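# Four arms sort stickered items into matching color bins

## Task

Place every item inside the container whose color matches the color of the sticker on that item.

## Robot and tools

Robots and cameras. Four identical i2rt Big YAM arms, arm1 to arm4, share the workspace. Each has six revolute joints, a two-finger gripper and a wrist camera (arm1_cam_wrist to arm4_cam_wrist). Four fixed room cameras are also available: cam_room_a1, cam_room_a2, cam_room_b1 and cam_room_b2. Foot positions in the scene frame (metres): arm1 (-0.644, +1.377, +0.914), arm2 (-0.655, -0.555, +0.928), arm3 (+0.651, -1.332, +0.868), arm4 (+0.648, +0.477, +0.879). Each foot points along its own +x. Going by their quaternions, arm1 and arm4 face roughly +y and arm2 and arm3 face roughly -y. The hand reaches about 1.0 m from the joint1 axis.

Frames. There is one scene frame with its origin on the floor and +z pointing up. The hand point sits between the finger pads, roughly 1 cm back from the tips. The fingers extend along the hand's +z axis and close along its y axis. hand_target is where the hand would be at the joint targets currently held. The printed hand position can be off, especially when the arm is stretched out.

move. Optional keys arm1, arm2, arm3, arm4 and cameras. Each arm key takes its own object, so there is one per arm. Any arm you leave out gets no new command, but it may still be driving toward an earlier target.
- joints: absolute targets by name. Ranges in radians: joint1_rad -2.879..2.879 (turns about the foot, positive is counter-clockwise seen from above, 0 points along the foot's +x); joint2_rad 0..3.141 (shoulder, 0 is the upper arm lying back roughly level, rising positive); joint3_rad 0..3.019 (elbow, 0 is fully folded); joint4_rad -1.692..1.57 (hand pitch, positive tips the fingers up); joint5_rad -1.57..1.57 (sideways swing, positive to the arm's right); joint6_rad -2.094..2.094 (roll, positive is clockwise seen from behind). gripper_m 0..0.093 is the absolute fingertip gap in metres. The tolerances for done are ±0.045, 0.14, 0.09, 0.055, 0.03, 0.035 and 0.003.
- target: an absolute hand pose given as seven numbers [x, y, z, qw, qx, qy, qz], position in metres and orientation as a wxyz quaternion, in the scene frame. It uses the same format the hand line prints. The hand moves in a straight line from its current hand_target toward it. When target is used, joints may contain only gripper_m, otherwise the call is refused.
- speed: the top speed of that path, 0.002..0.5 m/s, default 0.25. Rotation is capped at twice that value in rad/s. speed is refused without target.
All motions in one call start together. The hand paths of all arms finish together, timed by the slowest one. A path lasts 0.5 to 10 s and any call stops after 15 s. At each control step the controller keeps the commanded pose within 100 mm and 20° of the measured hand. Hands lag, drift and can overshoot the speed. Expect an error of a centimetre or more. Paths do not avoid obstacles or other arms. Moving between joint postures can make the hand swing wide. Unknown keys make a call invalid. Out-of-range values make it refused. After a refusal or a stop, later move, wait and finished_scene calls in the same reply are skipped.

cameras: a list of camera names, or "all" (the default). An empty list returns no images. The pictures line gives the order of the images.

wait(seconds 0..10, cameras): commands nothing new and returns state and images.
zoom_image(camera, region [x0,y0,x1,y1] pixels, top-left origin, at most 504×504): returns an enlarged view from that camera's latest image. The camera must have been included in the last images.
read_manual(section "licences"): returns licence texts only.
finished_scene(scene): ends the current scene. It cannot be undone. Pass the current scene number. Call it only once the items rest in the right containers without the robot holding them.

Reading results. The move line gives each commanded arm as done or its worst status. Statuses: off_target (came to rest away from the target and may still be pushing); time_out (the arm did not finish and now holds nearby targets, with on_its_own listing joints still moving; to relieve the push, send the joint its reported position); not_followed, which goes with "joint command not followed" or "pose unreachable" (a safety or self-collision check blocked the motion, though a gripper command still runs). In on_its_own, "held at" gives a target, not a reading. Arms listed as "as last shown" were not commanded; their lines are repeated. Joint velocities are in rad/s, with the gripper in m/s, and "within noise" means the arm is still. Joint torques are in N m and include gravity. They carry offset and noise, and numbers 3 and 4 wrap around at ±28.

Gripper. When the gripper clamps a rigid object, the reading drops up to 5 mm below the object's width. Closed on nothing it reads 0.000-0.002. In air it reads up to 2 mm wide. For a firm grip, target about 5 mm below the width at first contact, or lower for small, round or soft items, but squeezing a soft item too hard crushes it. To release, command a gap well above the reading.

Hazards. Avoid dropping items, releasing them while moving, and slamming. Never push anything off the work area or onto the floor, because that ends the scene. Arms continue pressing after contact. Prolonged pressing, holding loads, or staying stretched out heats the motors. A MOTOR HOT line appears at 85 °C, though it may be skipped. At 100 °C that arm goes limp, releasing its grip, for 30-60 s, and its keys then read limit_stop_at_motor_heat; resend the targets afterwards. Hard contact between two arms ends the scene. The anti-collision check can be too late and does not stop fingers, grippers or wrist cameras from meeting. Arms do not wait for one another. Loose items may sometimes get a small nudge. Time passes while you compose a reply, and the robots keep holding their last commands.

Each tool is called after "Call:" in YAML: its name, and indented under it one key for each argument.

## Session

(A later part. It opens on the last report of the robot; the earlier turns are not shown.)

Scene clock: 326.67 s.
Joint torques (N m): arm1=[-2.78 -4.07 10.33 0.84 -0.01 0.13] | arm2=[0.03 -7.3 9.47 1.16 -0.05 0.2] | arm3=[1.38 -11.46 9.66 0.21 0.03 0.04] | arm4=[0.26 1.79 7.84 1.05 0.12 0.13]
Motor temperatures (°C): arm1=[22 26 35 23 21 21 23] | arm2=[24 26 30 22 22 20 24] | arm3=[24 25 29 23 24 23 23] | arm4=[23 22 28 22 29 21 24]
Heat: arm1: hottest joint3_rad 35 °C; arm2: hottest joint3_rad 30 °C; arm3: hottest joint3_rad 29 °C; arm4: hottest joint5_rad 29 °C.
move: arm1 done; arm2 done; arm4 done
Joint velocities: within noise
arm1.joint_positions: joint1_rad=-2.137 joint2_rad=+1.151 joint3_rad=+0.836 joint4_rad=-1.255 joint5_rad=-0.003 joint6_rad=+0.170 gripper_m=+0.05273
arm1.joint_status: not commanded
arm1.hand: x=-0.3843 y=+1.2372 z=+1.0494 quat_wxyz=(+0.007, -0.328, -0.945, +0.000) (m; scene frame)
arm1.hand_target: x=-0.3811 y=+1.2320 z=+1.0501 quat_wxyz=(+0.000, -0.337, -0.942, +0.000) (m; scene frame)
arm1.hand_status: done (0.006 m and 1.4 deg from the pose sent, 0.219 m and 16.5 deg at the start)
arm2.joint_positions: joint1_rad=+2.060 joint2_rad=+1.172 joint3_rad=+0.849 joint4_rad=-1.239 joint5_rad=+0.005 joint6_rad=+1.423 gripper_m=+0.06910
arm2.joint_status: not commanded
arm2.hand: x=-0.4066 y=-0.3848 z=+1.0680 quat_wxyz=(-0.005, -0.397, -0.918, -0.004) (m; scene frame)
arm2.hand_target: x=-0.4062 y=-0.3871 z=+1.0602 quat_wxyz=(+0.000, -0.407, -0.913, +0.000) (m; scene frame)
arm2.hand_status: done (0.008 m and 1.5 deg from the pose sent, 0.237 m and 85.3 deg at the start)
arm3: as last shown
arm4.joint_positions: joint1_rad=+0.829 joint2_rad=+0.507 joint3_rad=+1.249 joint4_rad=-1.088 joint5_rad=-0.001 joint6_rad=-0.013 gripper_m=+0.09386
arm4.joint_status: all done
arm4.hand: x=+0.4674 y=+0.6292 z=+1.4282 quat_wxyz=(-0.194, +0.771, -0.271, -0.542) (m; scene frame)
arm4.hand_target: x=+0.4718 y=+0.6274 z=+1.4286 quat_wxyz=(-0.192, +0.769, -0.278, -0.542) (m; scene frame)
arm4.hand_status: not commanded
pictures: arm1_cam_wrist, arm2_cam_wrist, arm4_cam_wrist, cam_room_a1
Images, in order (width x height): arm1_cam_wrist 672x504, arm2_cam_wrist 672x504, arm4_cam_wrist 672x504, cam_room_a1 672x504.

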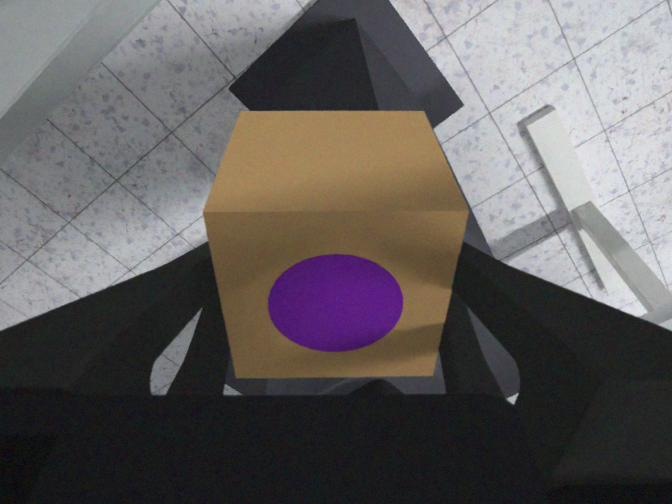

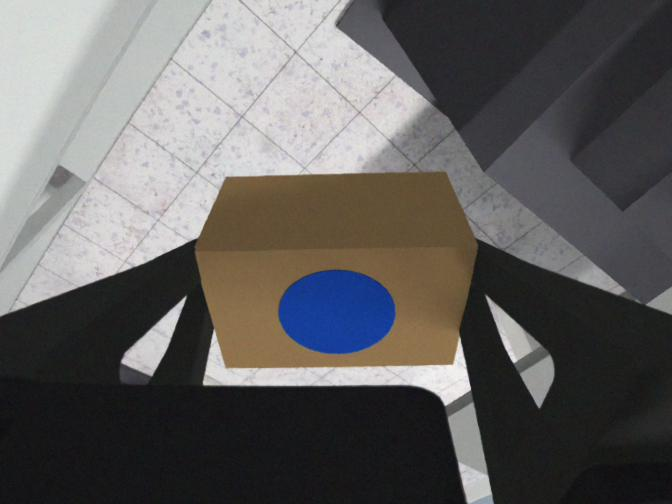

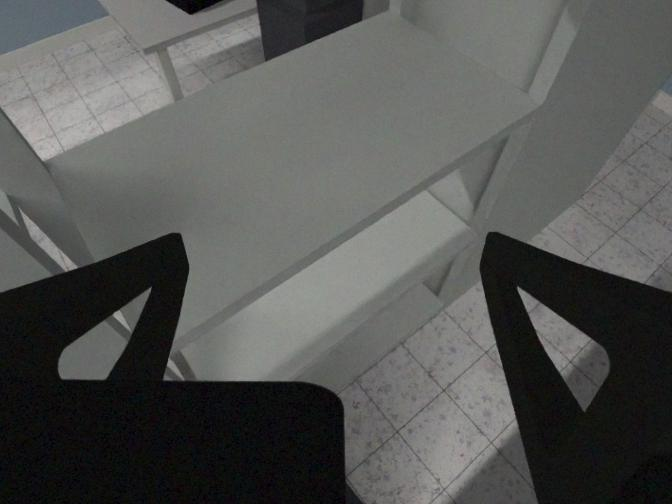

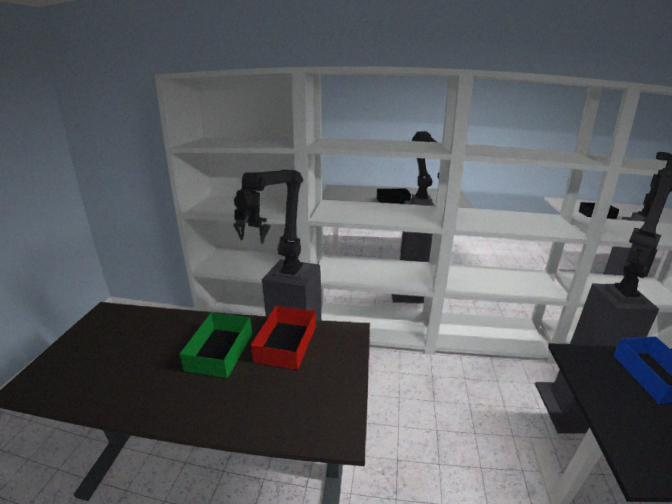

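Call:
move:
  arm1: {"target":[-0.02,1.05,1.07,0,0.337,0.9415,0]}
  arm2: {"target":[-0.04,-0.14,1.07,0,0.4075,0.913,0]}
  cameras: ["arm1_cam_wrist","arm2_cam_wrist","arm4_cam_wrist"]

Scene clock: 334.07 s.
Joint torques (N m): arm1=[-0.79 -20.84 16.12 -0.03 0.03 0.11] | arm2=[0.03 -25.41 16.02 0.21 -0.05 0.17] | arm3=[1.49 -11.52 9.68 0.18 0.03 0.03] | arm4=[1.08 1.9 8.05 0.95 0.12 0.16]
Motor temperatures (°C): arm1=[22 26 35 23 21 21 23] | arm2=[24 26 31 22 22 20 25] | arm3=[24 25 29 23 24 23 23] | arm4=[23 22 28 22 28 21 24]
Heat: arm1: hottest joint3_rad 35 °C; arm2: hottest joint3_rad 31 °C; arm3: hottest joint3_rad 29 °C; arm4: hottest joint3_rad 28 °C.
move: arm1 off_target; arm2 off_target
Joint velocities: within noise
arm1.joint_positions: joint1_rad=-2.135 joint2_rad=+2.258 joint3_rad=+2.289 joint4_rad=-1.632 joint5_rad=-0.004 joint6_rad=+0.195 gripper_m=+0.05273
arm1.joint_status: not commanded
arm1.hand: x=-0.0355 y=+1.0495 z=+1.0500 quat_wxyz=(+0.022, -0.338, -0.941, -0.003) (m; scene frame)
arm1.hand_target: x=-0.0212 y=+1.0506 z=+1.0701 quat_wxyz=(-0.001, -0.337, -0.941, +0.000) (m; scene frame)
arm1.hand_status: off_target (0.025 m and 2.6 deg from the pose sent, 0.410 m and 1.4 deg at the start)
arm2.joint_positions: joint1_rad=+2.059 joint2_rad=+2.402 joint3_rad=+2.526 joint4_rad=-1.671 joint5_rad=+0.005 joint6_rad=+1.423 gripper_m=+0.06910
arm2.joint_status: not commanded
arm2.hand: x=-0.0523 y=-0.1403 z=+1.0676 quat_wxyz=(-0.009, -0.398, -0.917, -0.011) (m; scene frame)
arm2.hand_target: x=-0.0411 y=-0.1406 z=+1.0697 quat_wxyz=(-0.012, -0.407, -0.913, -0.020) (m; scene frame)
arm2.hand_status: off_target (0.013 m and 2.0 deg from the pose sent, 0.441 m and 1.5 deg at the start; a joint's target at an end of its range on 25 of 82 steps)
arm3, arm4: as last shown
pictures: arm1_cam_wrist, arm2_cam_wrist, arm4_cam_wrist
Images, in order (width x height): arm1_cam_wrist 672x504, arm2_cam_wrist 672x504, arm4_cam_wrist 672x504.

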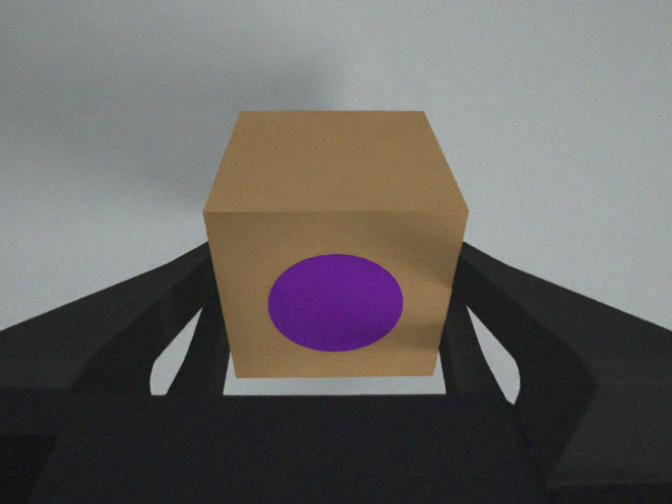

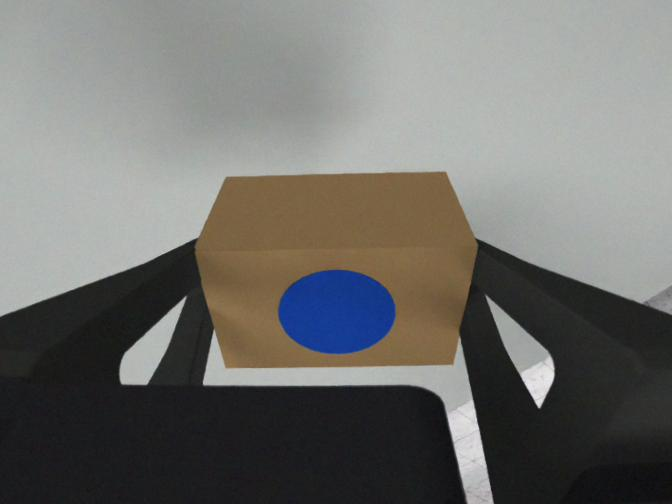

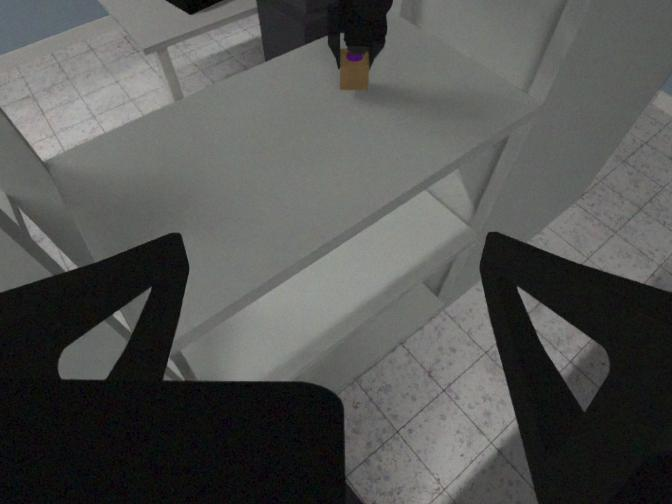

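Call:
move:
  arm1: {"target":[-0.01,1.05,1.02,0,0.337,0.9415,0],"speed":0.1}
  arm2: {"target":[-0.035,-0.14,1.01,0,0.4075,0.913,0],"speed":0.1}
  cameras: ["arm1_cam_wrist","arm2_cam_wrist","arm4_cam_wrist"]

Scene clock: 339.47 s.
Joint torques (N m): arm1=[-1.03 -19.96 10.67 0.99 -0.06 0.13] | arm2=[-0.03 -25.35 12.9 0.88 0.09 0.15] | arm3=[1.44 -11.46 9.69 0.23 0.03 0.03] | arm4=[0.38 2.26 7.87 0.99 0.12 0.14]
Motor temperatures (°C): arm1=[22 26 35 23 21 21 23] | arm2=[24 27 33 22 22 20 25] | arm3=[24 25 29 23 24 23 23] | arm4=[23 22 28 22 28 21 24]
Heat: arm1: hottest joint3_rad 35 °C; arm2: hottest joint3_rad 33 °C; arm3: hottest joint3_rad 29 °C; arm4: hottest joint3_rad 28 °C.
move: arm1 off_target; arm2 off_target
Joint velocities: within noise
arm1.joint_positions: joint1_rad=-2.128 joint2_rad=+2.286 joint3_rad=+2.289 joint4_rad=-1.559 joint5_rad=-0.003 joint6_rad=+0.202 gripper_m=+0.05273
arm1.joint_status: not commanded
arm1.hand: x=-0.0173 y=+1.0455 z=+1.0302 quat_wxyz=(+0.000, -0.338, -0.941, +0.001) (m; scene frame)
arm1.hand_target: x=-0.0104 y=+1.0500 z=+1.0200 quat_wxyz=(+0.000, -0.337, -0.941, +0.000) (m; scene frame)
arm1.hand_status: off_target (0.013 m and 0.2 deg from the pose sent, 0.039 m and 2.6 deg at the start)
arm2.joint_positions: joint1_rad=+2.053 joint2_rad=+2.458 joint3_rad=+2.526 joint4_rad=-1.635 joint5_rad=+0.002 joint6_rad=+1.423 gripper_m=+0.06910
arm2.joint_status: not commanded
arm2.hand: x=-0.0434 y=-0.1385 z=+1.0282 quat_wxyz=(-0.002, -0.400, -0.916, -0.004) (m; scene frame)
arm2.hand_target: x=-0.0357 y=-0.1405 z=+1.0100 quat_wxyz=(+0.000, -0.408, -0.913, +0.000) (m; scene frame)
arm2.hand_status: off_target (0.020 m and 1.0 deg from the pose sent, 0.060 m and 2.0 deg at the start)
arm3, arm4: as last shown
pictures: arm1_cam_wrist, arm2_cam_wrist, arm4_cam_wrist
Images, in order (width x height): arm1_cam_wrist 672x504, arm2_cam_wrist 672x504, arm4_cam_wrist 672x504.

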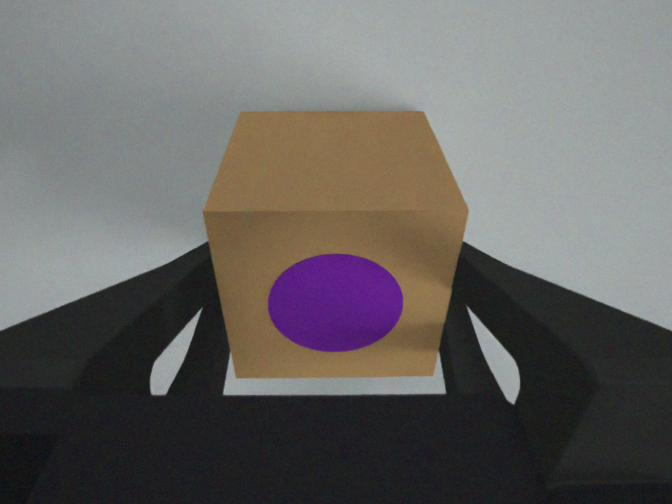

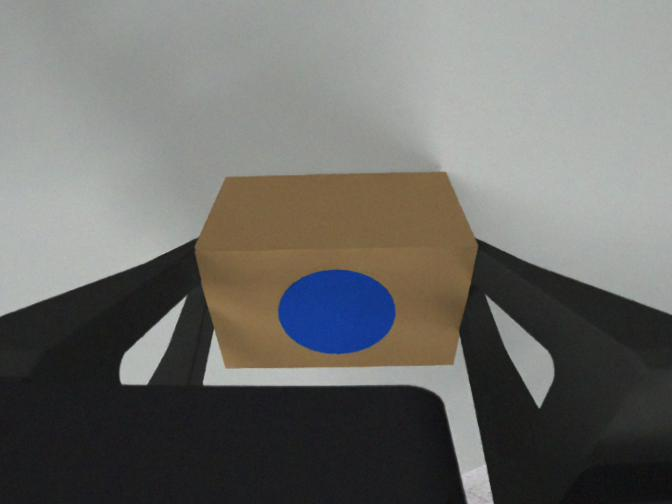

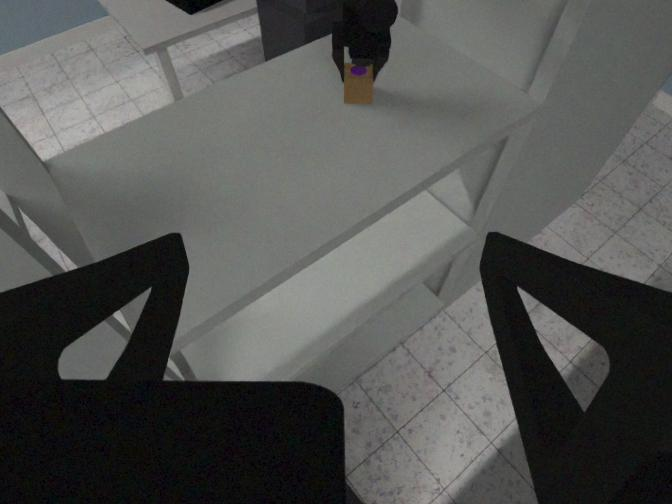

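Call:
move:
  arm1: {"target":[-0.01,1.053,0.99,0,0.337,0.9415,0],"speed":0.06}
  arm2: {"target":[-0.03,-0.14,0.985,0,0.4075,0.913,0],"speed":0.06}
  cameras: ["arm1_cam_wrist","arm2_cam_wrist"]

Scene clock: 343.47 s.
Joint torques (N m): arm1=[-1.44 -17.67 8.1 2.26 -0.06 0.09] | arm2=[-0.09 -24 9.85 1.48 0.1 0.11] | arm3=[1.44 -11.46 9.65 0.2 0.03 0.03] | arm4=[0.73 2.08 7.91 1.07 0.11 0.16]
Motor temperatures (°C): arm1=[22 26 35 23 21 21 23] | arm2=[24 27 33 22 22 20 25] | arm3=[24 25 29 23 24 23 23] | arm4=[23 22 28 22 28 21 24]
Heat: arm1: hottest joint3_rad 35 °C; arm2: hottest joint3_rad 33 °C; arm3: hottest joint3_rad 29 °C; arm4: hottest joint3_rad 28 °C.
move: arm1 off_target; arm2 off_target
Joint velocities: within noise
arm1.joint_positions: joint1_rad=-2.126 joint2_rad=+2.258 joint3_rad=+2.235 joint4_rad=-1.507 joint5_rad=-0.002 joint6_rad=+0.207 gripper_m=+0.05273
arm1.joint_status: not commanded
arm1.hand: x=-0.0173 y=+1.0468 z=+1.0290 quat_wxyz=(-0.012, -0.340, -0.940, +0.003) (m; scene frame)
arm1.hand_target: x=-0.0119 y=+1.0539 z=+0.9907 quat_wxyz=(+0.000, -0.337, -0.942, +0.000) (m; scene frame)
arm1.hand_status: off_target (0.040 m and 1.5 deg from the pose sent, 0.042 m and 0.2 deg at the start)
arm2.joint_positions: joint1_rad=+2.051 joint2_rad=+2.458 joint3_rad=+2.526 joint4_rad=-1.597 joint5_rad=+0.002 joint6_rad=+1.423 gripper_m=+0.06910
arm2.joint_status: not commanded
arm2.hand: x=-0.0349 y=-0.1344 z=+1.0285 quat_wxyz=(-0.012, -0.401, -0.916, -0.020) (m; scene frame)
arm2.hand_target: x=-0.0319 y=-0.1410 z=+0.9859 quat_wxyz=(+0.000, -0.408, -0.913, +0.000) (m; scene frame)
arm2.hand_status: off_target (0.044 m and 2.8 deg from the pose sent, 0.045 m and 1.0 deg at the start)
arm3, arm4: as last shown
pictures: arm1_cam_wrist, arm2_cam_wrist
Images, in order (width x height): arm1_cam_wrist 672x504, arm2_cam_wrist 672x504.

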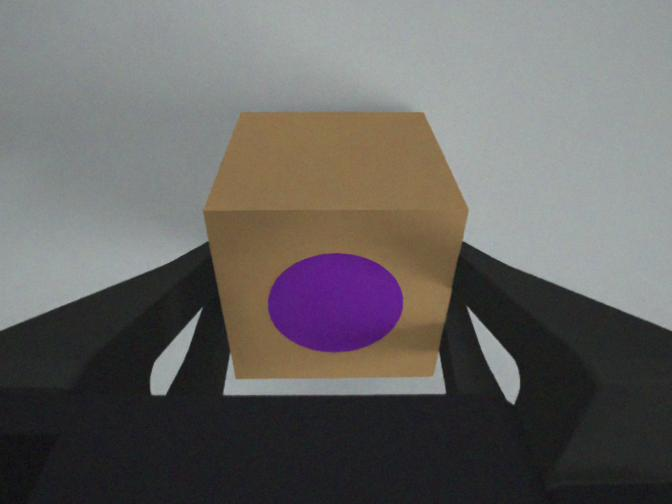

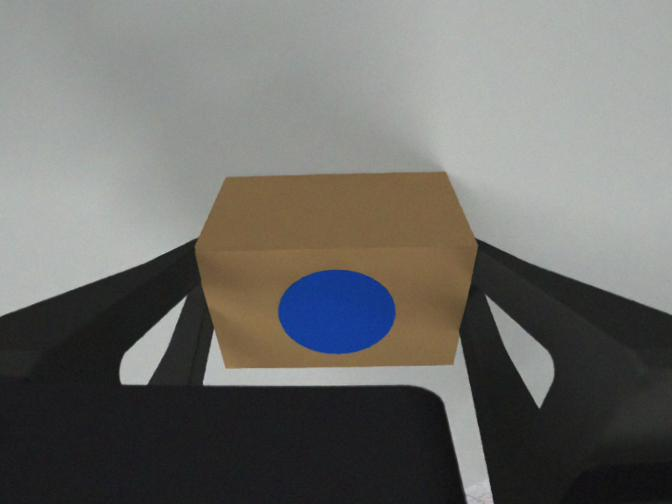

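Call:
move:
  arm1: {"target":[-0.017,1.047,1.022,0,0.337,0.9415,0],"speed":0.06}
  arm2: {"target":[-0.035,-0.135,1.02,0,0.4075,0.913,0],"speed":0.06}
  cameras: []

Call:
move:
  arm1: {"joints":{"gripper_m":0.093}}
  arm2: {"joints":{"gripper_m":0.093}}
  cameras: ["arm1_cam_wrist","arm2_cam_wrist"]

Scene clock: 351.57 s.
Joint torques (N m): arm1=[-2.32 -18.78 12.78 -0.16 -0.09 -0.03] | arm2=[0.62 -24.64 15.99 0.14 0.11 0.2] | arm3=[1.49 -11.58 9.66 0.23 0.02 0.04] | arm4=[0.38 1.96 7.88 1.06 0.13 0.15]
Motor temperatures (°C): arm1=[22 26 34 23 21 21 23] | arm2=[24 28 33 22 22 20 25] | arm3=[24 25 29 23 24 23 23] | arm4=[23 22 28 22 28 21 24]
Heat: arm1: hottest joint3_rad 34 °C; arm2: hottest joint3_rad 33 °C; arm3: hottest joint3_rad 29 °C; arm4: hottest joint3_rad 28 °C.
move: arm1 done; arm2 off_target
Joint velocities: within noise
arm1.joint_positions: joint1_rad=-2.126 joint2_rad=+2.256 joint3_rad=+2.235 joint4_rad=-1.514 joint5_rad=-0.002 joint6_rad=+0.206 gripper_m=+0.05273
arm1.joint_status: not commanded
arm1.hand: x=-0.0190 y=+1.0477 z=+1.0305 quat_wxyz=(-0.010, -0.339, -0.941, +0.003) (m; scene frame)
arm1.hand_target: x=-0.0172 y=+1.0472 z=+1.0221 quat_wxyz=(-0.001, -0.337, -0.941, +0.000) (m; scene frame)
arm1.hand_status: done (0.009 m and 1.2 deg from the pose sent, 0.007 m and 1.5 deg at the start)
arm2.joint_positions: joint1_rad=+2.051 joint2_rad=+2.469 joint3_rad=+2.551 joint4_rad=-1.657 joint5_rad=+0.002 joint6_rad=+1.424 gripper_m=+0.06910
arm2.joint_status: not commanded
arm2.hand: x=-0.0429 y=-0.1399 z=+1.0292 quat_wxyz=(+0.000, -0.401, -0.916, +0.000) (m; scene frame)
arm2.hand_target: x=-0.0358 y=-0.1354 z=+1.0200 quat_wxyz=(-0.001, -0.407, -0.913, -0.002) (m; scene frame)
arm2.hand_status: off_target (0.013 m and 0.8 deg from the pose sent, 0.008 m and 2.8 deg at the start)
arm3, arm4: as last shown
pictures: none
No camera images: "cameras" was empty.

Scene clock: 352.17 s.
Joint torques (N m): arm1=[-1.9 -20.07 12.88 0.01 0 0] | arm2=[0.67 -24.41 16.01 0.12 0.1 0.18] | arm3=[1.44 -11.63 9.69 0.21 0.03 0.03] | arm4=[0.44 2.26 7.94 1.07 0.12 0.17]
Motor temperatures (°C): arm1=[22 26 34 23 21 21 23] | arm2=[24 28 33 22 22 20 25] | arm3=[24 25 29 23 24 23 23] | arm4=[23 22 28 22 28 21 24]
Heat: arm1: hottest joint3_rad 34 °C; arm2: hottest joint3_rad 33 °C; arm3: hottest joint3_rad 29 °C; arm4: hottest joint3_rad 28 °C.
move: arm1 done; arm2 done
Joint velocities: within noise
arm1.joint_positions: joint1_rad=-2.126 joint2_rad=+2.269 joint3_rad=+2.235 joint4_rad=-1.522 joint5_rad=-0.003 joint6_rad=+0.206 gripper_m=+0.09297
arm1.joint_status: all done
arm1.hand: x=-0.0208 y=+1.0489 z=+1.0211 quat_wxyz=(+0.001, -0.339, -0.941, +0.001) (m; scene frame)
arm1.hand_target: x=-0.0171 y=+1.0471 z=+1.0220 quat_wxyz=(-0.001, -0.337, -0.942, +0.000) (m; scene frame)
arm1.hand_status: not commanded
arm2.joint_positions: joint1_rad=+2.051 joint2_rad=+2.470 joint3_rad=+2.551 joint4_rad=-1.657 joint5_rad=+0.002 joint6_rad=+1.424 gripper_m=+0.09292
arm2.joint_status: all done
arm2.hand: x=-0.0431 y=-0.1400 z=+1.0289 quat_wxyz=(+0.000, -0.402, -0.916, +0.001) (m; scene frame)
arm2.hand_target: x=-0.0358 y=-0.1355 z=+1.0197 quat_wxyz=(-0.001, -0.408, -0.913, -0.001) (m; scene frame)
arm2.hand_status: not commanded
arm3, arm4: as last shown
pictures: arm1_cam_wrist, arm2_cam_wrist
Images, in order (width x height): arm1_cam_wrist 672x504, arm2_cam_wrist 672x504.

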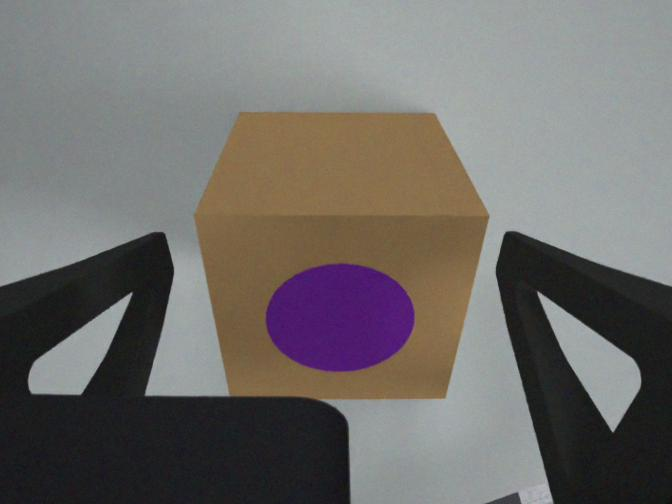

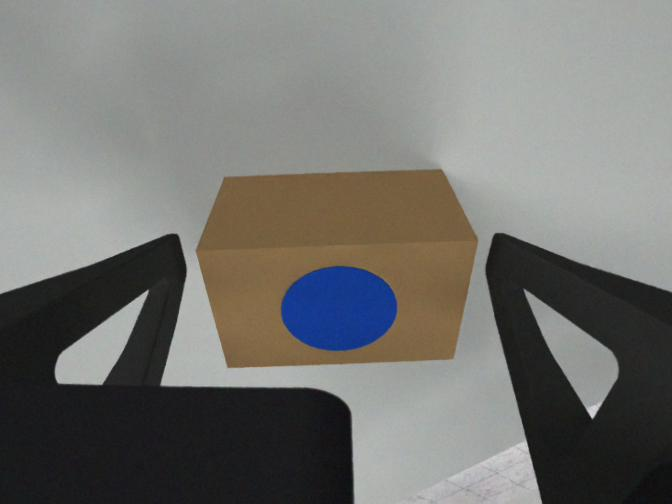

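Call:
move:
  arm1: {"target":[-0.03,1.047,1.105,0,0.337,0.9415,0]}
  arm2: {"target":[-0.045,-0.14,1.095,0,0.4075,0.913,0]}
  cameras: ["arm4_cam_wrist"]

Call:
move:
  arm1: {"target":[-0.381,1.232,1.12,0,0.337,0.9415,0]}
  arm2: {"target":[-0.406,-0.387,1.12,0,0.4075,0.913,0]}
  cameras: ["arm4_cam_wrist","arm1_cam_wrist","arm2_cam_wrist"]

Scene clock: 358.73 s.
Joint torques (N m): arm1=[-3.37 -21.95 15.09 0.02 -0.04 -0.04] | arm2=[0.85 -26.29 12.66 0.28 0.13 0.2] | arm3=[1.49 -11.75 9.69 0.2 0.03 0.03] | arm4=[0.15 2.61 7.86 1.05 0.14 0.17]
Motor temperatures (°C): arm1=[21 27 34 23 21 21 23] | arm2=[24 28 33 22 22 20 24] | arm3=[24 25 29 23 24 23 23] | arm4=[23 22 28 22 28 21 24]
Heat: arm1: hottest joint3_rad 34 °C; arm2: hottest joint3_rad 33 °C; arm3: hottest joint3_rad 29 °C; arm4: hottest joint3_rad 28 °C.
move: arm1 off_target; arm2 off_target
Joint velocities: within noise
arm1.joint_positions: joint1_rad=-2.126 joint2_rad=+2.250 joint3_rad=+2.331 joint4_rad=-1.684 joint5_rad=-0.003 joint6_rad=+0.200 gripper_m=+0.09297
arm1.joint_status: not commanded
arm1.hand: x=-0.0352 y=+1.0568 z=+1.0715 quat_wxyz=(+0.023, -0.336, -0.941, -0.003) (m; scene frame)
arm1.hand_target: x=-0.0315 y=+1.0479 z=+1.1048 quat_wxyz=(-0.007, -0.337, -0.941, +0.001) (m; scene frame)
arm1.hand_status: off_target (0.035 m and 2.7 deg from the pose sent, 0.084 m and 0.3 deg at the start; a joint's target at an end of its range on 27 of 40 steps)
arm2.joint_positions: joint1_rad=+2.051 joint2_rad=+2.376 joint3_rad=+2.552 joint4_rad=-1.671 joint5_rad=+0.002 joint6_rad=+1.424 gripper_m=+0.09292
arm2.joint_status: not commanded
arm2.hand: x=-0.0460 y=-0.1421 z=+1.0959 quat_wxyz=(-0.021, -0.401, -0.915, -0.033) (m; scene frame)
arm2.hand_target: x=-0.0456 y=-0.1403 z=+1.0946 quat_wxyz=(-0.020, -0.407, -0.913, -0.032) (m; scene frame)
arm2.hand_status: off_target (0.002 m and 4.6 deg from the pose sent, 0.066 m and 0.7 deg at the start; a joint's target at an end of its range on 37 of 40 steps)
arm3.joint_positions: joint1_rad=+1.565 joint2_rad=+1.287 joint3_rad=+1.500 joint4_rad=-1.597 joint5_rad=+0.000 joint6_rad=-0.008 gripper_m=+0.09398
arm3.joint_status: not commanded
arm3.hand: x=+1.0474 y=-1.3775 z=+1.2211 quat_wxyz=(-0.094, -0.058, -0.994, +0.013) (m; scene frame)
arm3.hand_target: x=+1.0461 y=-1.3754 z=+1.2299 quat_wxyz=(-0.104, -0.060, -0.993, +0.013) (m; scene frame)
arm3.hand_status: not commanded
arm4: as last shown
pictures: arm4_cam_wrist
Images, in order (width x height): arm4_cam_wrist 672x504.

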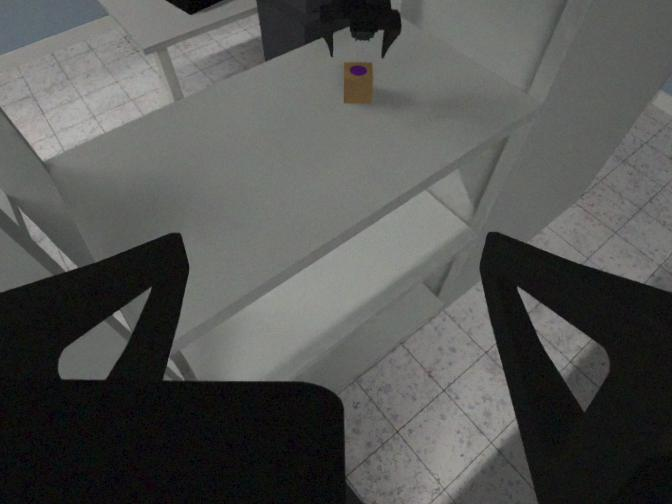

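Scene clock: 361.20 s.
Joint torques (N m): arm1=[-2.26 -4.54 10.51 0.03 -0.07 -0.05] | arm2=[0.85 -7.88 9.77 0.31 0.11 0.2] | arm3=[1.44 -11.63 9.69 0.16 0.03 0.03] | arm4=[0.5 1.96 8.05 1.07 0.12 0.15]
Motor temperatures (°C): arm1=[21 27 34 23 21 21 23] | arm2=[24 28 33 22 22 20 24] | arm3=[24 25 29 23 24 23 23] | arm4=[23 22 28 22 28 21 24]
Heat: arm1: hottest joint3_rad 34 °C; arm2: hottest joint3_rad 33 °C; arm3: hottest joint3_rad 29 °C; arm4: hottest joint3_rad 28 °C.
move: arm1 done; arm2 done
Joint velocities: within noise
arm1.joint_positions: joint1_rad=-2.139 joint2_rad=+1.108 joint3_rad=+0.990 joint4_rad=-1.432 joint5_rad=-0.003 joint6_rad=+0.185 gripper_m=+0.09297
arm1.joint_status: not commanded
arm1.hand: x=-0.3789 y=+1.2343 z=+1.1186 quat_wxyz=(-0.003, -0.335, -0.942, +0.001) (m; scene frame)
arm1.hand_target: x=-0.3810 y=+1.2320 z=+1.1199 quat_wxyz=(+0.000, -0.337, -0.941, +0.000) (m; scene frame)
arm1.hand_status: done (0.003 m and 0.4 deg from the pose sent, 0.391 m and 2.7 deg at the start)
arm2.joint_positions: joint1_rad=+2.051 joint2_rad=+1.136 joint3_rad=+0.980 joint4_rad=-1.391 joint5_rad=+0.002 joint6_rad=+1.424 gripper_m=+0.09292
arm2.joint_status: not commanded
arm2.hand: x=-0.4012 y=-0.3838 z=+1.1266 quat_wxyz=(-0.007, -0.402, -0.916, -0.012) (m; scene frame)
arm2.hand_target: x=-0.4060 y=-0.3870 z=+1.1201 quat_wxyz=(+0.000, -0.408, -0.913, +0.000) (m; scene frame)
arm2.hand_status: done (0.009 m and 1.7 deg from the pose sent, 0.436 m and 4.6 deg at the start)
arm3, arm4: as last shown
pictures: arm1_cam_wrist, arm2_cam_wrist, arm4_cam_wrist
Images, in order (width x height): arm1_cam_wrist 672x504, arm2_cam_wrist 672x504, arm4_cam_wrist 672x504.

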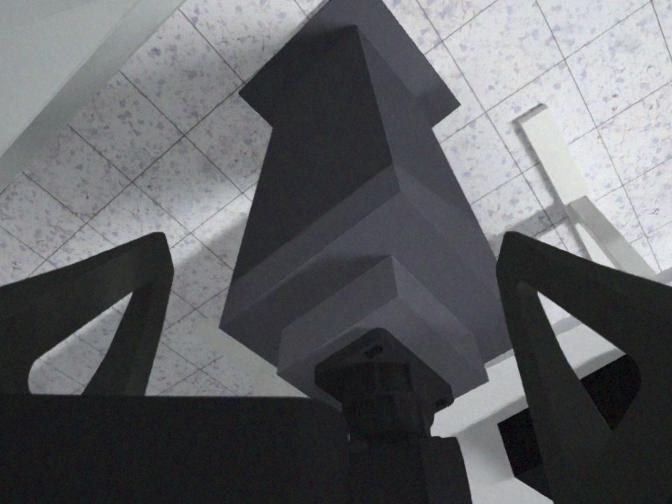

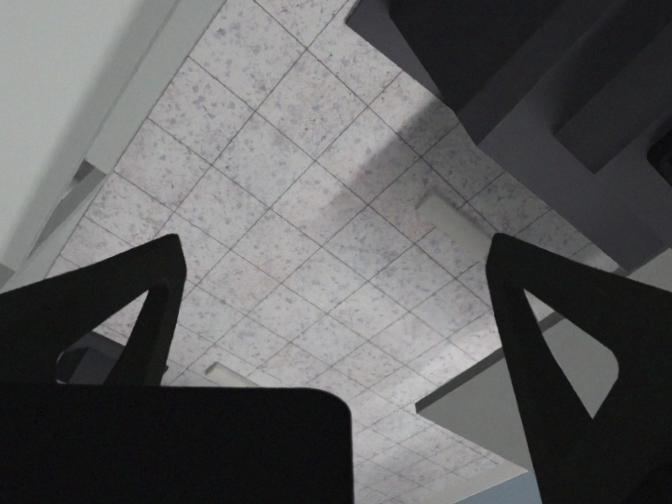

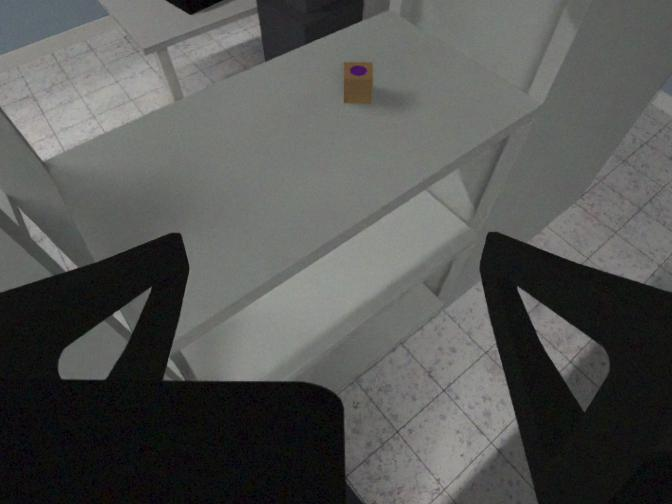

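Call:
move:
  cameras: ["arm4_cam_wrist"]

Scene clock: 396.27 s.
Joint torques (N m): arm1=[-2.96 -4.42 10.78 -0.02 -0.02 -0.02] | arm2=[0.85 -7.82 9.83 0.32 0.11 0.19] | arm3=[1.49 -11.58 9.69 0.2 0.04 0.03] | arm4=[0.56 1.9 7.83 1.02 0.12 0.16]
Motor temperatures (°C): arm1=[21 26 34 23 21 21 22] | arm2=[24 27 31 22 22 20 23] | arm3=[24 25 29 23 24 23 23] | arm4=[23 22 29 22 27 21 24]
Heat: arm1: hottest joint3_rad 34 °C; arm2: hottest joint3_rad 31 °C; arm3: hottest joint3_rad 29 °C; arm4: hottest joint3_rad 29 °C.
Joint velocities: within noise
arm1.joint_positions: joint1_rad=-2.139 joint2_rad=+1.108 joint3_rad=+0.990 joint4_rad=-1.432 joint5_rad=-0.004 joint6_rad=+0.185 gripper_m=+0.09297
arm1.joint_status: not commanded
arm1.hand: x=-0.3789 y=+1.2343 z=+1.1186 quat_wxyz=(-0.003, -0.335, -0.942, +0.001) (m; scene frame)
arm1.hand_target: x=-0.3810 y=+1.2321 z=+1.1199 quat_wxyz=(+0.000, -0.337, -0.942, +0.000) (m; scene frame)
arm1.hand_status: done (0.003 m and 0.4 deg from the pose sent, 0.391 m and 2.7 deg at the start)
arm2.joint_positions: joint1_rad=+2.051 joint2_rad=+1.136 joint3_rad=+0.980 joint4_rad=-1.391 joint5_rad=+0.002 joint6_rad=+1.424 gripper_m=+0.09292
arm2.joint_status: not commanded
arm2.hand: x=-0.4012 y=-0.3838 z=+1.1266 quat_wxyz=(-0.007, -0.402, -0.916, -0.012) (m; scene frame)
arm2.hand_target: x=-0.4060 y=-0.3870 z=+1.1201 quat_wxyz=(+0.000, -0.408, -0.913, +0.000) (m; scene frame)
arm2.hand_status: done (0.009 m and 1.7 deg from the pose sent, 0.436 m and 4.6 deg at the start)
arm3.joint_positions: joint1_rad=+1.565 joint2_rad=+1.287 joint3_rad=+1.500 joint4_rad=-1.597 joint5_rad=+0.000 joint6_rad=-0.008 gripper_m=+0.09398
arm3.joint_status: not commanded
arm3.hand: x=+1.0474 y=-1.3775 z=+1.2211 quat_wxyz=(-0.094, -0.058, -0.994, +0.013) (m; scene frame)
arm3.hand_target: x=+1.0461 y=-1.3754 z=+1.2299 quat_wxyz=(-0.104, -0.060, -0.993, +0.013) (m; scene frame)
arm3.hand_status: not commanded
arm4.joint_positions: joint1_rad=+0.829 joint2_rad=+0.507 joint3_rad=+1.249 joint4_rad=-1.088 joint5_rad=-0.001 joint6_rad=-0.013 gripper_m=+0.09386
arm4.joint_status: not commanded
arm4.hand: x=+0.4674 y=+0.6292 z=+1.4282 quat_wxyz=(-0.194, +0.771, -0.271, -0.542) (m; scene frame)
arm4.hand_target: x=+0.4718 y=+0.6274 z=+1.4286 quat_wxyz=(-0.192, +0.769, -0.278, -0.542) (m; scene frame)
arm4.hand_status: not commanded
pictures: arm4_cam_wrist
Images, in order (width x height): arm4_cam_wrist 672x504.

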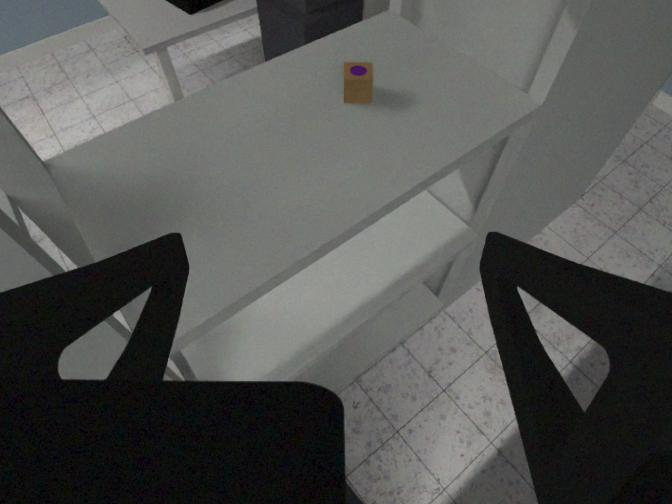

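Call:
move:
  arm4: {"target": [0.378, 0.70, 1.15, 0.143, -0.853, 0.306, 0.398], "speed": 0.3}
  cameras: ["arm4_cam_wrist"]

Call:
move:
  arm4: {"target": [0.10, 0.93, 1.13, 0.143, -0.853, 0.306, 0.398], "speed": 0.3}
  cameras: ["arm4_cam_wrist"]

Scene clock: 404.00 s.
Joint torques (N m): arm1=[-2.96 -4.13 10.73 0.23 0.02 -0.02] | arm2=[0.91 -7.88 9.83 0.29 0.1 0.19] | arm3=[1.44 -11.69 9.7 0.21 0.03 0.02] | arm4=[1.03 -3.02 9.95 1.85 0.21 0.17]
Motor temperatures (°C): arm1=[21 26 34 23 21 21 22] | arm2=[24 26 31 22 22 20 23] | arm3=[24 25 29 23 24 23 23] | arm4=[23 22 29 22 27 21 24]
Heat: arm1: hottest joint3_rad 34 °C; arm2: hottest joint3_rad 31 °C; arm3: hottest joint3_rad 29 °C; arm4: hottest joint3_rad 29 °C.
move: arm4 done
Joint velocities: within noise
arm1, arm2, arm3: as last shown
arm4.joint_positions: joint1_rad=+0.829 joint2_rad=+0.719 joint3_rad=+0.705 joint4_rad=-0.714 joint5_rad=+0.009 joint6_rad=-0.012 gripper_m=+0.09386
arm4.joint_status: not commanded
arm4.hand: x=+0.3817 y=+0.6994 z=+1.1417 quat_wxyz=(-0.141, +0.860, -0.304, -0.385) (m; scene frame)
arm4.hand_target: x=+0.3781 y=+0.6999 z=+1.1500 quat_wxyz=(-0.143, +0.853, -0.306, -0.398) (m; scene frame)
arm4.hand_status: done (0.009 m and 1.8 deg from the pose sent, 0.301 m and 20.3 deg at the start)
pictures: arm4_cam_wrist
Images, in order (width x height): arm4_cam_wrist 672x504.

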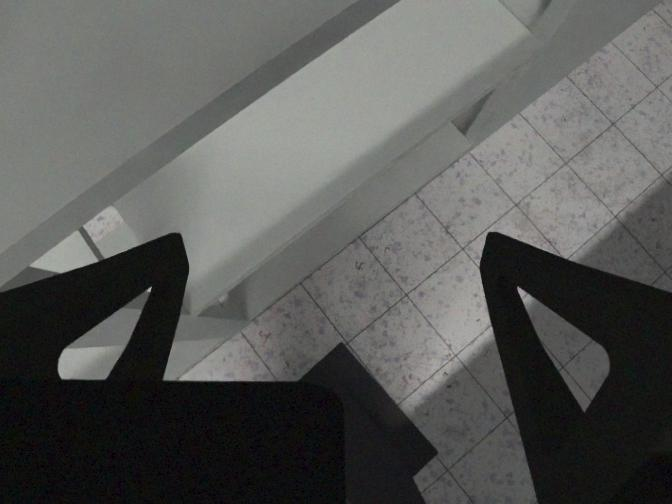

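Scene clock: 405.83 s.
Joint torques (N m): arm1=[-2.96 -3.66 10.82 0.09 -0.05 -0.04] | arm2=[0.91 -7.94 9.81 0.28 0.1 0.19] | arm3=[1.67 -11.63 9.68 0.18 0.03 0.02] | arm4=[1.2 -18.49 12.98 0.75 -0.01 0.12]
Motor temperatures (°C): arm1=[21 26 34 23 21 21 22] | arm2=[24 26 31 22 22 20 23] | arm3=[24 25 29 23 24 23 23] | arm4=[23 22 29 22 27 21 24]
Heat: arm1: hottest joint3_rad 34 °C; arm2: hottest joint3_rad 31 °C; arm3: hottest joint3_rad 29 °C; arm4: hottest joint3_rad 29 °C.
move: arm4 off_target
Joint velocities: within noise
arm1, arm2, arm3: as last shown
arm4.joint_positions: joint1_rad=+0.829 joint2_rad=+1.714 joint3_rad=+1.452 joint4_rad=-0.461 joint5_rad=+0.009 joint6_rad=-0.012 gripper_m=+0.09386
arm4.joint_status: not commanded
arm4.hand: x=+0.1110 y=+0.9206 z=+1.1139 quat_wxyz=(-0.142, +0.859, -0.304, -0.387) (m; scene frame)
arm4.hand_target: x=+0.1009 y=+0.9293 z=+1.1300 quat_wxyz=(-0.143, +0.853, -0.306, -0.398) (m; scene frame)
arm4.hand_status: off_target (0.022 m and 1.5 deg from the pose sent, 0.364 m and 1.8 deg at the start)
pictures: arm4_cam_wrist
Images, in order (width x height): arm4_cam_wrist 672x504.

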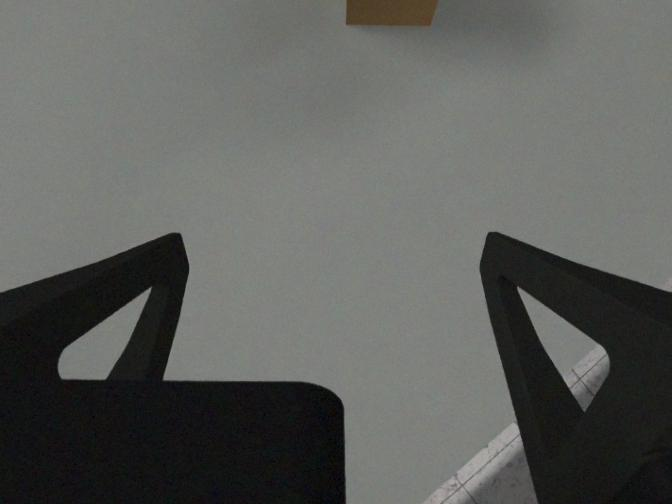

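Call:
move:
  arm4: {"target": [-0.01, 1.065, 1.105, 0.143, -0.853, 0.306, 0.398], "speed": 0.25}
  cameras: ["arm4_cam_wrist"]

Scene clock: 416.97 s.
Joint torques (N m): arm1=[-3.02 -4.07 10.55 0.16 -0.03 -0.03] | arm2=[0.73 -7.88 9.81 0.29 0.11 0.19] | arm3=[1.61 -11.46 9.65 0.17 0.04 0.04] | arm4=[0.79 -25.41 13.63 0.77 -0.07 -0.05]
Motor temperatures (°C): arm1=[21 25 34 23 21 21 22] | arm2=[24 26 31 22 22 20 23] | arm3=[24 25 29 23 24 23 23] | arm4=[23 23 31 22 27 21 24]
Heat: arm1: hottest joint3_rad 34 °C; arm2: hottest joint3_rad 31 °C; arm3: hottest joint3_rad 29 °C; arm4: hottest joint3_rad 31 °C.
move: arm4 off_target
Joint velocities: within noise
arm1, arm2, arm3: as last shown
arm1.hand_target: x=-0.3810 y=+1.2321 z=+1.1199 quat_wxyz=(+0.000, -0.337, -0.941, +0.000) (m; scene frame)
arm4.joint_positions: joint1_rad=+0.785 joint2_rad=+2.216 joint3_rad=+2.184 joint4_rad=-0.682 joint5_rad=-0.026 joint6_rad=-0.019 gripper_m=+0.09386
arm4.joint_status: not commanded
arm4.hand: x=-0.0035 y=+1.0558 z=+1.0996 quat_wxyz=(-0.139, +0.854, -0.312, -0.393) (m; scene frame)
arm4.hand_target: x=-0.0094 y=+1.0643 z=+1.1048 quat_wxyz=(-0.143, +0.853, -0.306, -0.399) (m; scene frame)
arm4.hand_status: off_target (0.013 m and 1.1 deg from the pose sent, 0.189 m and 1.5 deg at the start)
pictures: arm4_cam_wrist
Images, in order (width x height): arm4_cam_wrist 672x504.

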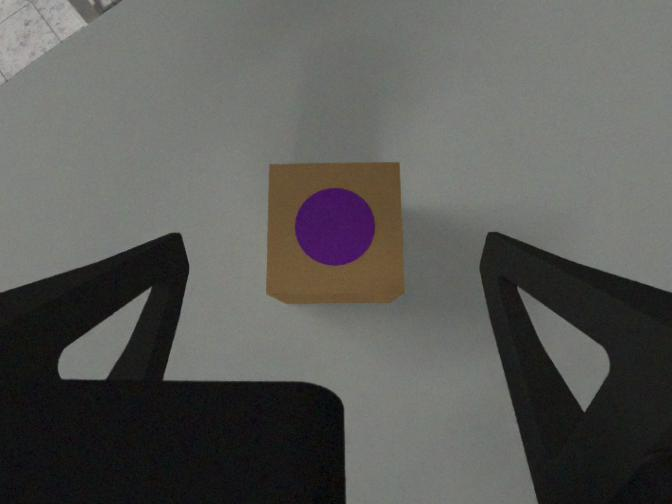

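Call:
move:
  arm4: {"target": [-0.022, 1.073, 1.032, 0.143, -0.853, 0.306, 0.398], "speed": 0.15}
  cameras: ["arm4_cam_wrist"]

Call:
move:
  arm4: {"joints": {"gripper_m": 0.04}}
  cameras: ["arm4_cam_wrist"]

Scene clock: 425.67 s.
Joint torques (N m): arm1=[-2.49 -4.07 10.48 0.09 -0.02 -0.05] | arm2=[0.91 -7.88 9.84 0.31 0.11 0.19] | arm3=[1.44 -11.46 9.65 0.2 0.03 0.04] | arm4=[1.14 -25.7 10.5 1.59 -0.01 -0.07]
Motor temperatures (°C): arm1=[21 25 34 23 21 21 22] | arm2=[24 26 31 22 22 20 23] | arm3=[24 25 29 23 24 23 23] | arm4=[23 25 35 22 27 21 24]
Heat: arm1: hottest joint3_rad 34 °C; arm2: hottest joint3_rad 31 °C; arm3: hottest joint3_rad 29 °C; arm4: hottest joint3_rad 35 °C.
move: arm4 off_target
Joint velocities: within noise
arm1, arm2, arm3: as last shown
arm4.joint_positions: joint1_rad=+0.785 joint2_rad=+2.290 joint3_rad=+2.168 joint4_rad=-0.575 joint5_rad=-0.026 joint6_rad=-0.019 gripper_m=+0.09386
arm4.joint_status: not commanded
arm4.hand: x=-0.0177 y=+1.0680 z=+1.0469 quat_wxyz=(-0.142, +0.851, -0.311, -0.400) (m; scene frame)
arm4.hand_target: x=-0.0215 y=+1.0724 z=+1.0321 quat_wxyz=(-0.143, +0.853, -0.306, -0.398) (m; scene frame)
arm4.hand_status: off_target (0.016 m and 0.7 deg from the pose sent, 0.072 m and 1.1 deg at the start)
pictures: arm4_cam_wrist
Images, in order (width x height): arm4_cam_wrist 672x504.

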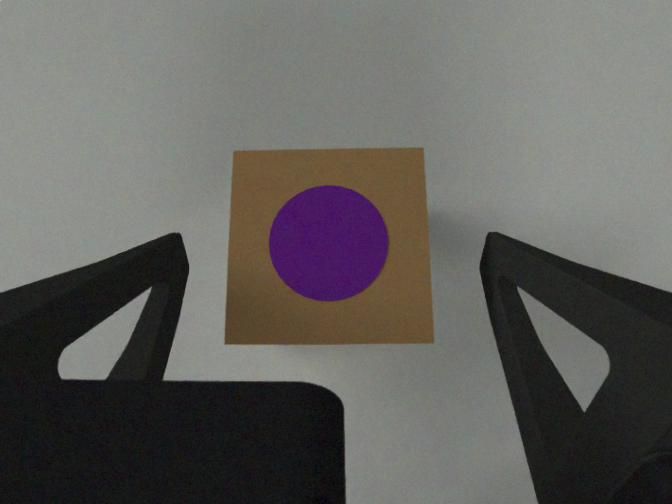

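Scene clock: 426.27 s.
Joint torques (N m): arm1=[-2.43 -3.96 10.61 0.12 -0.05 -0.05] | arm2=[0.73 -7.94 9.83 0.29 0.11 0.2] | arm3=[1.49 -11.63 9.61 0.24 0.02 0.04] | arm4=[1.03 -25.99 10.56 1.63 -0.01 -0.08]
Motor temperatures (°C): arm1=[21 25 34 23 21 21 22] | arm2=[24 26 31 22 22 20 23] | arm3=[24 25 29 23 24 23 23] | arm4=[23 25 35 22 27 21 24]
Heat: arm1: hottest joint3_rad 34 °C; arm2: hottest joint3_rad 31 °C; arm3: hottest joint3_rad 29 °C; arm4: hottest joint3_rad 35 °C.
move: arm4 off_target
Joint velocities: within noise
arm1, arm2, arm3: as last shown
arm4.joint_positions: joint1_rad=+0.785 joint2_rad=+2.290 joint3_rad=+2.168 joint4_rad=-0.575 joint5_rad=-0.027 joint6_rad=-0.020 gripper_m=+0.05340
arm4.joint_status: gripper_m off_target (ended at +0.05342, target +0.04000)
arm4.hand: x=-0.0177 y=+1.0680 z=+1.0469 quat_wxyz=(-0.142, +0.851, -0.310, -0.400) (m; scene frame)
arm4.hand_target: x=-0.0215 y=+1.0724 z=+1.0321 quat_wxyz=(-0.143, +0.853, -0.306, -0.398) (m; scene frame)
arm4.hand_status: not commanded
pictures: arm4_cam_wrist
Images, in order (width x height): arm4_cam_wrist 672x504.

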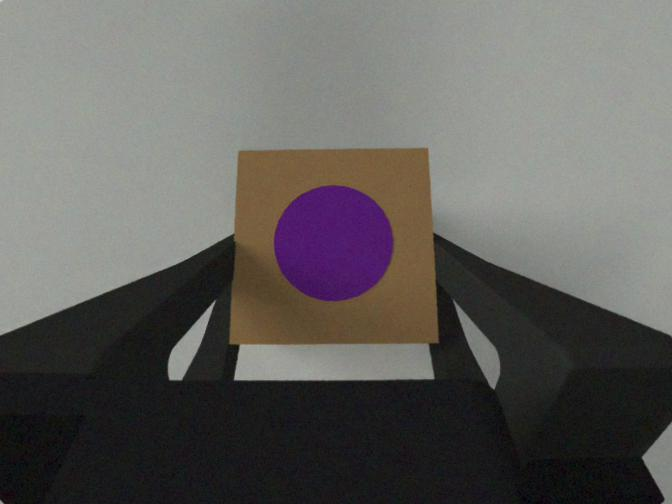

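Call:
move:
  arm4: {"target": [0.02, 1.04, 1.12, 0.143, -0.853, 0.306, 0.398], "speed": 0.2}
  cameras: []

Call:
move:
  arm4: {"target": [0.39, 0.69, 1.15, 0.143, -0.853, 0.306, 0.398], "speed": 0.35}
  cameras: ["arm4_cam_wrist"]

Scene clock: 432.20 s.
Joint torques (N m): arm1=[-2.84 -3.84 10.63 0.16 -0.01 -0.06] | arm2=[0.73 -7.88 9.8 0.29 0.11 0.19] | arm3=[1.44 -11.58 9.62 0.21 0.03 0.03] | arm4=[0.21 -26.11 9.52 0.95 -0.05 -0.11]
Motor temperatures (°C): arm1=[21 25 34 23 21 21 22] | arm2=[24 26 31 22 22 20 23] | arm3=[24 25 29 23 24 23 23] | arm4=[23 26 35 22 27 21 25]
Heat: arm1: hottest joint3_rad 34 °C; arm2: hottest joint3_rad 31 °C; arm3: hottest joint3_rad 29 °C; arm4: hottest joint3_rad 35 °C.
move: arm4 done
Joint velocities: within noise
arm1, arm2, arm3: as last shown
arm4.joint_positions: joint1_rad=+0.785 joint2_rad=+2.107 joint3_rad=+2.048 joint4_rad=-0.630 joint5_rad=-0.028 joint6_rad=-0.021 gripper_m=+0.05340
arm4.joint_status: not commanded
arm4.hand: x=+0.0162 y=+1.0380 z=+1.1229 quat_wxyz=(-0.143, +0.849, -0.309, -0.403) (m; scene frame)
arm4.hand_target: x=+0.0200 y=+1.0399 z=+1.1198 quat_wxyz=(-0.143, +0.853, -0.306, -0.398) (m; scene frame)
arm4.hand_status: done (0.005 m and 0.8 deg from the pose sent, 0.087 m and 0.6 deg at the start)
pictures: none
No camera images: "cameras" was empty.

Scene clock: 434.40 s.
Joint torques (N m): arm1=[-2.14 -4.31 10.66 0.08 -0.01 -0.02] | arm2=[0.85 -7.88 9.83 0.29 0.11 0.19] | arm3=[1.55 -11.58 9.65 0.18 0.04 0.04] | arm4=[1.49 -1.38 9.72 0.99 0.21 0.16]
Motor temperatures (°C): arm1=[21 25 34 23 21 21 22] | arm2=[24 26 30 22 22 20 23] | arm3=[24 25 29 23 24 23 23] | arm4=[23 26 35 22 27 21 25]
Heat: arm1: hottest joint3_rad 34 °C; arm2: hottest joint3_rad 30 °C; arm3: hottest joint3_rad 29 °C; arm4: hottest joint3_rad 35 °C.
move: arm4 done
Joint velocities: within noise
arm1, arm2, arm3: as last shown
arm1.hand_target: x=-0.3810 y=+1.2321 z=+1.1200 quat_wxyz=(+0.000, -0.337, -0.941, +0.000) (m; scene frame)
arm4.joint_positions: joint1_rad=+0.828 joint2_rad=+0.654 joint3_rad=+0.692 joint4_rad=-0.721 joint5_rad=+0.010 joint6_rad=-0.011 gripper_m=+0.05340
arm4.joint_status: not commanded
arm4.hand: x=+0.3912 y=+0.6921 z=+1.1540 quat_wxyz=(-0.149, +0.851, -0.302, -0.404) (m; scene frame)
arm4.hand_target: x=+0.3901 y=+0.6901 z=+1.1501 quat_wxyz=(-0.143, +0.853, -0.306, -0.398) (m; scene frame)
arm4.hand_status: done (0.005 m and 1.1 deg from the pose sent, 0.511 m and 0.8 deg at the start)
pictures: arm4_cam_wrist
Images, in order (width x height): arm4_cam_wrist 672x504.

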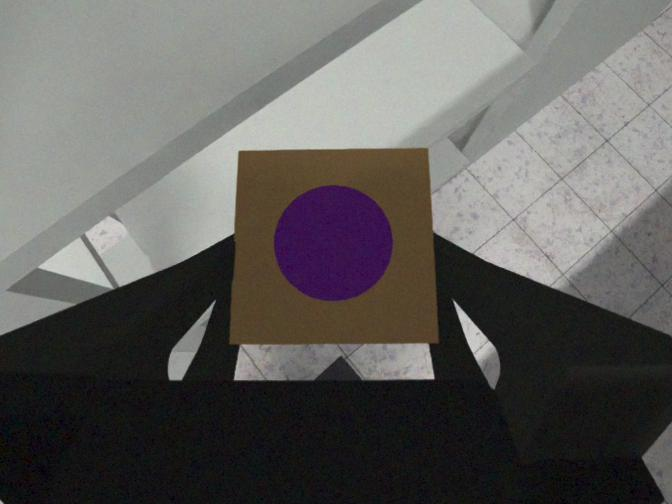

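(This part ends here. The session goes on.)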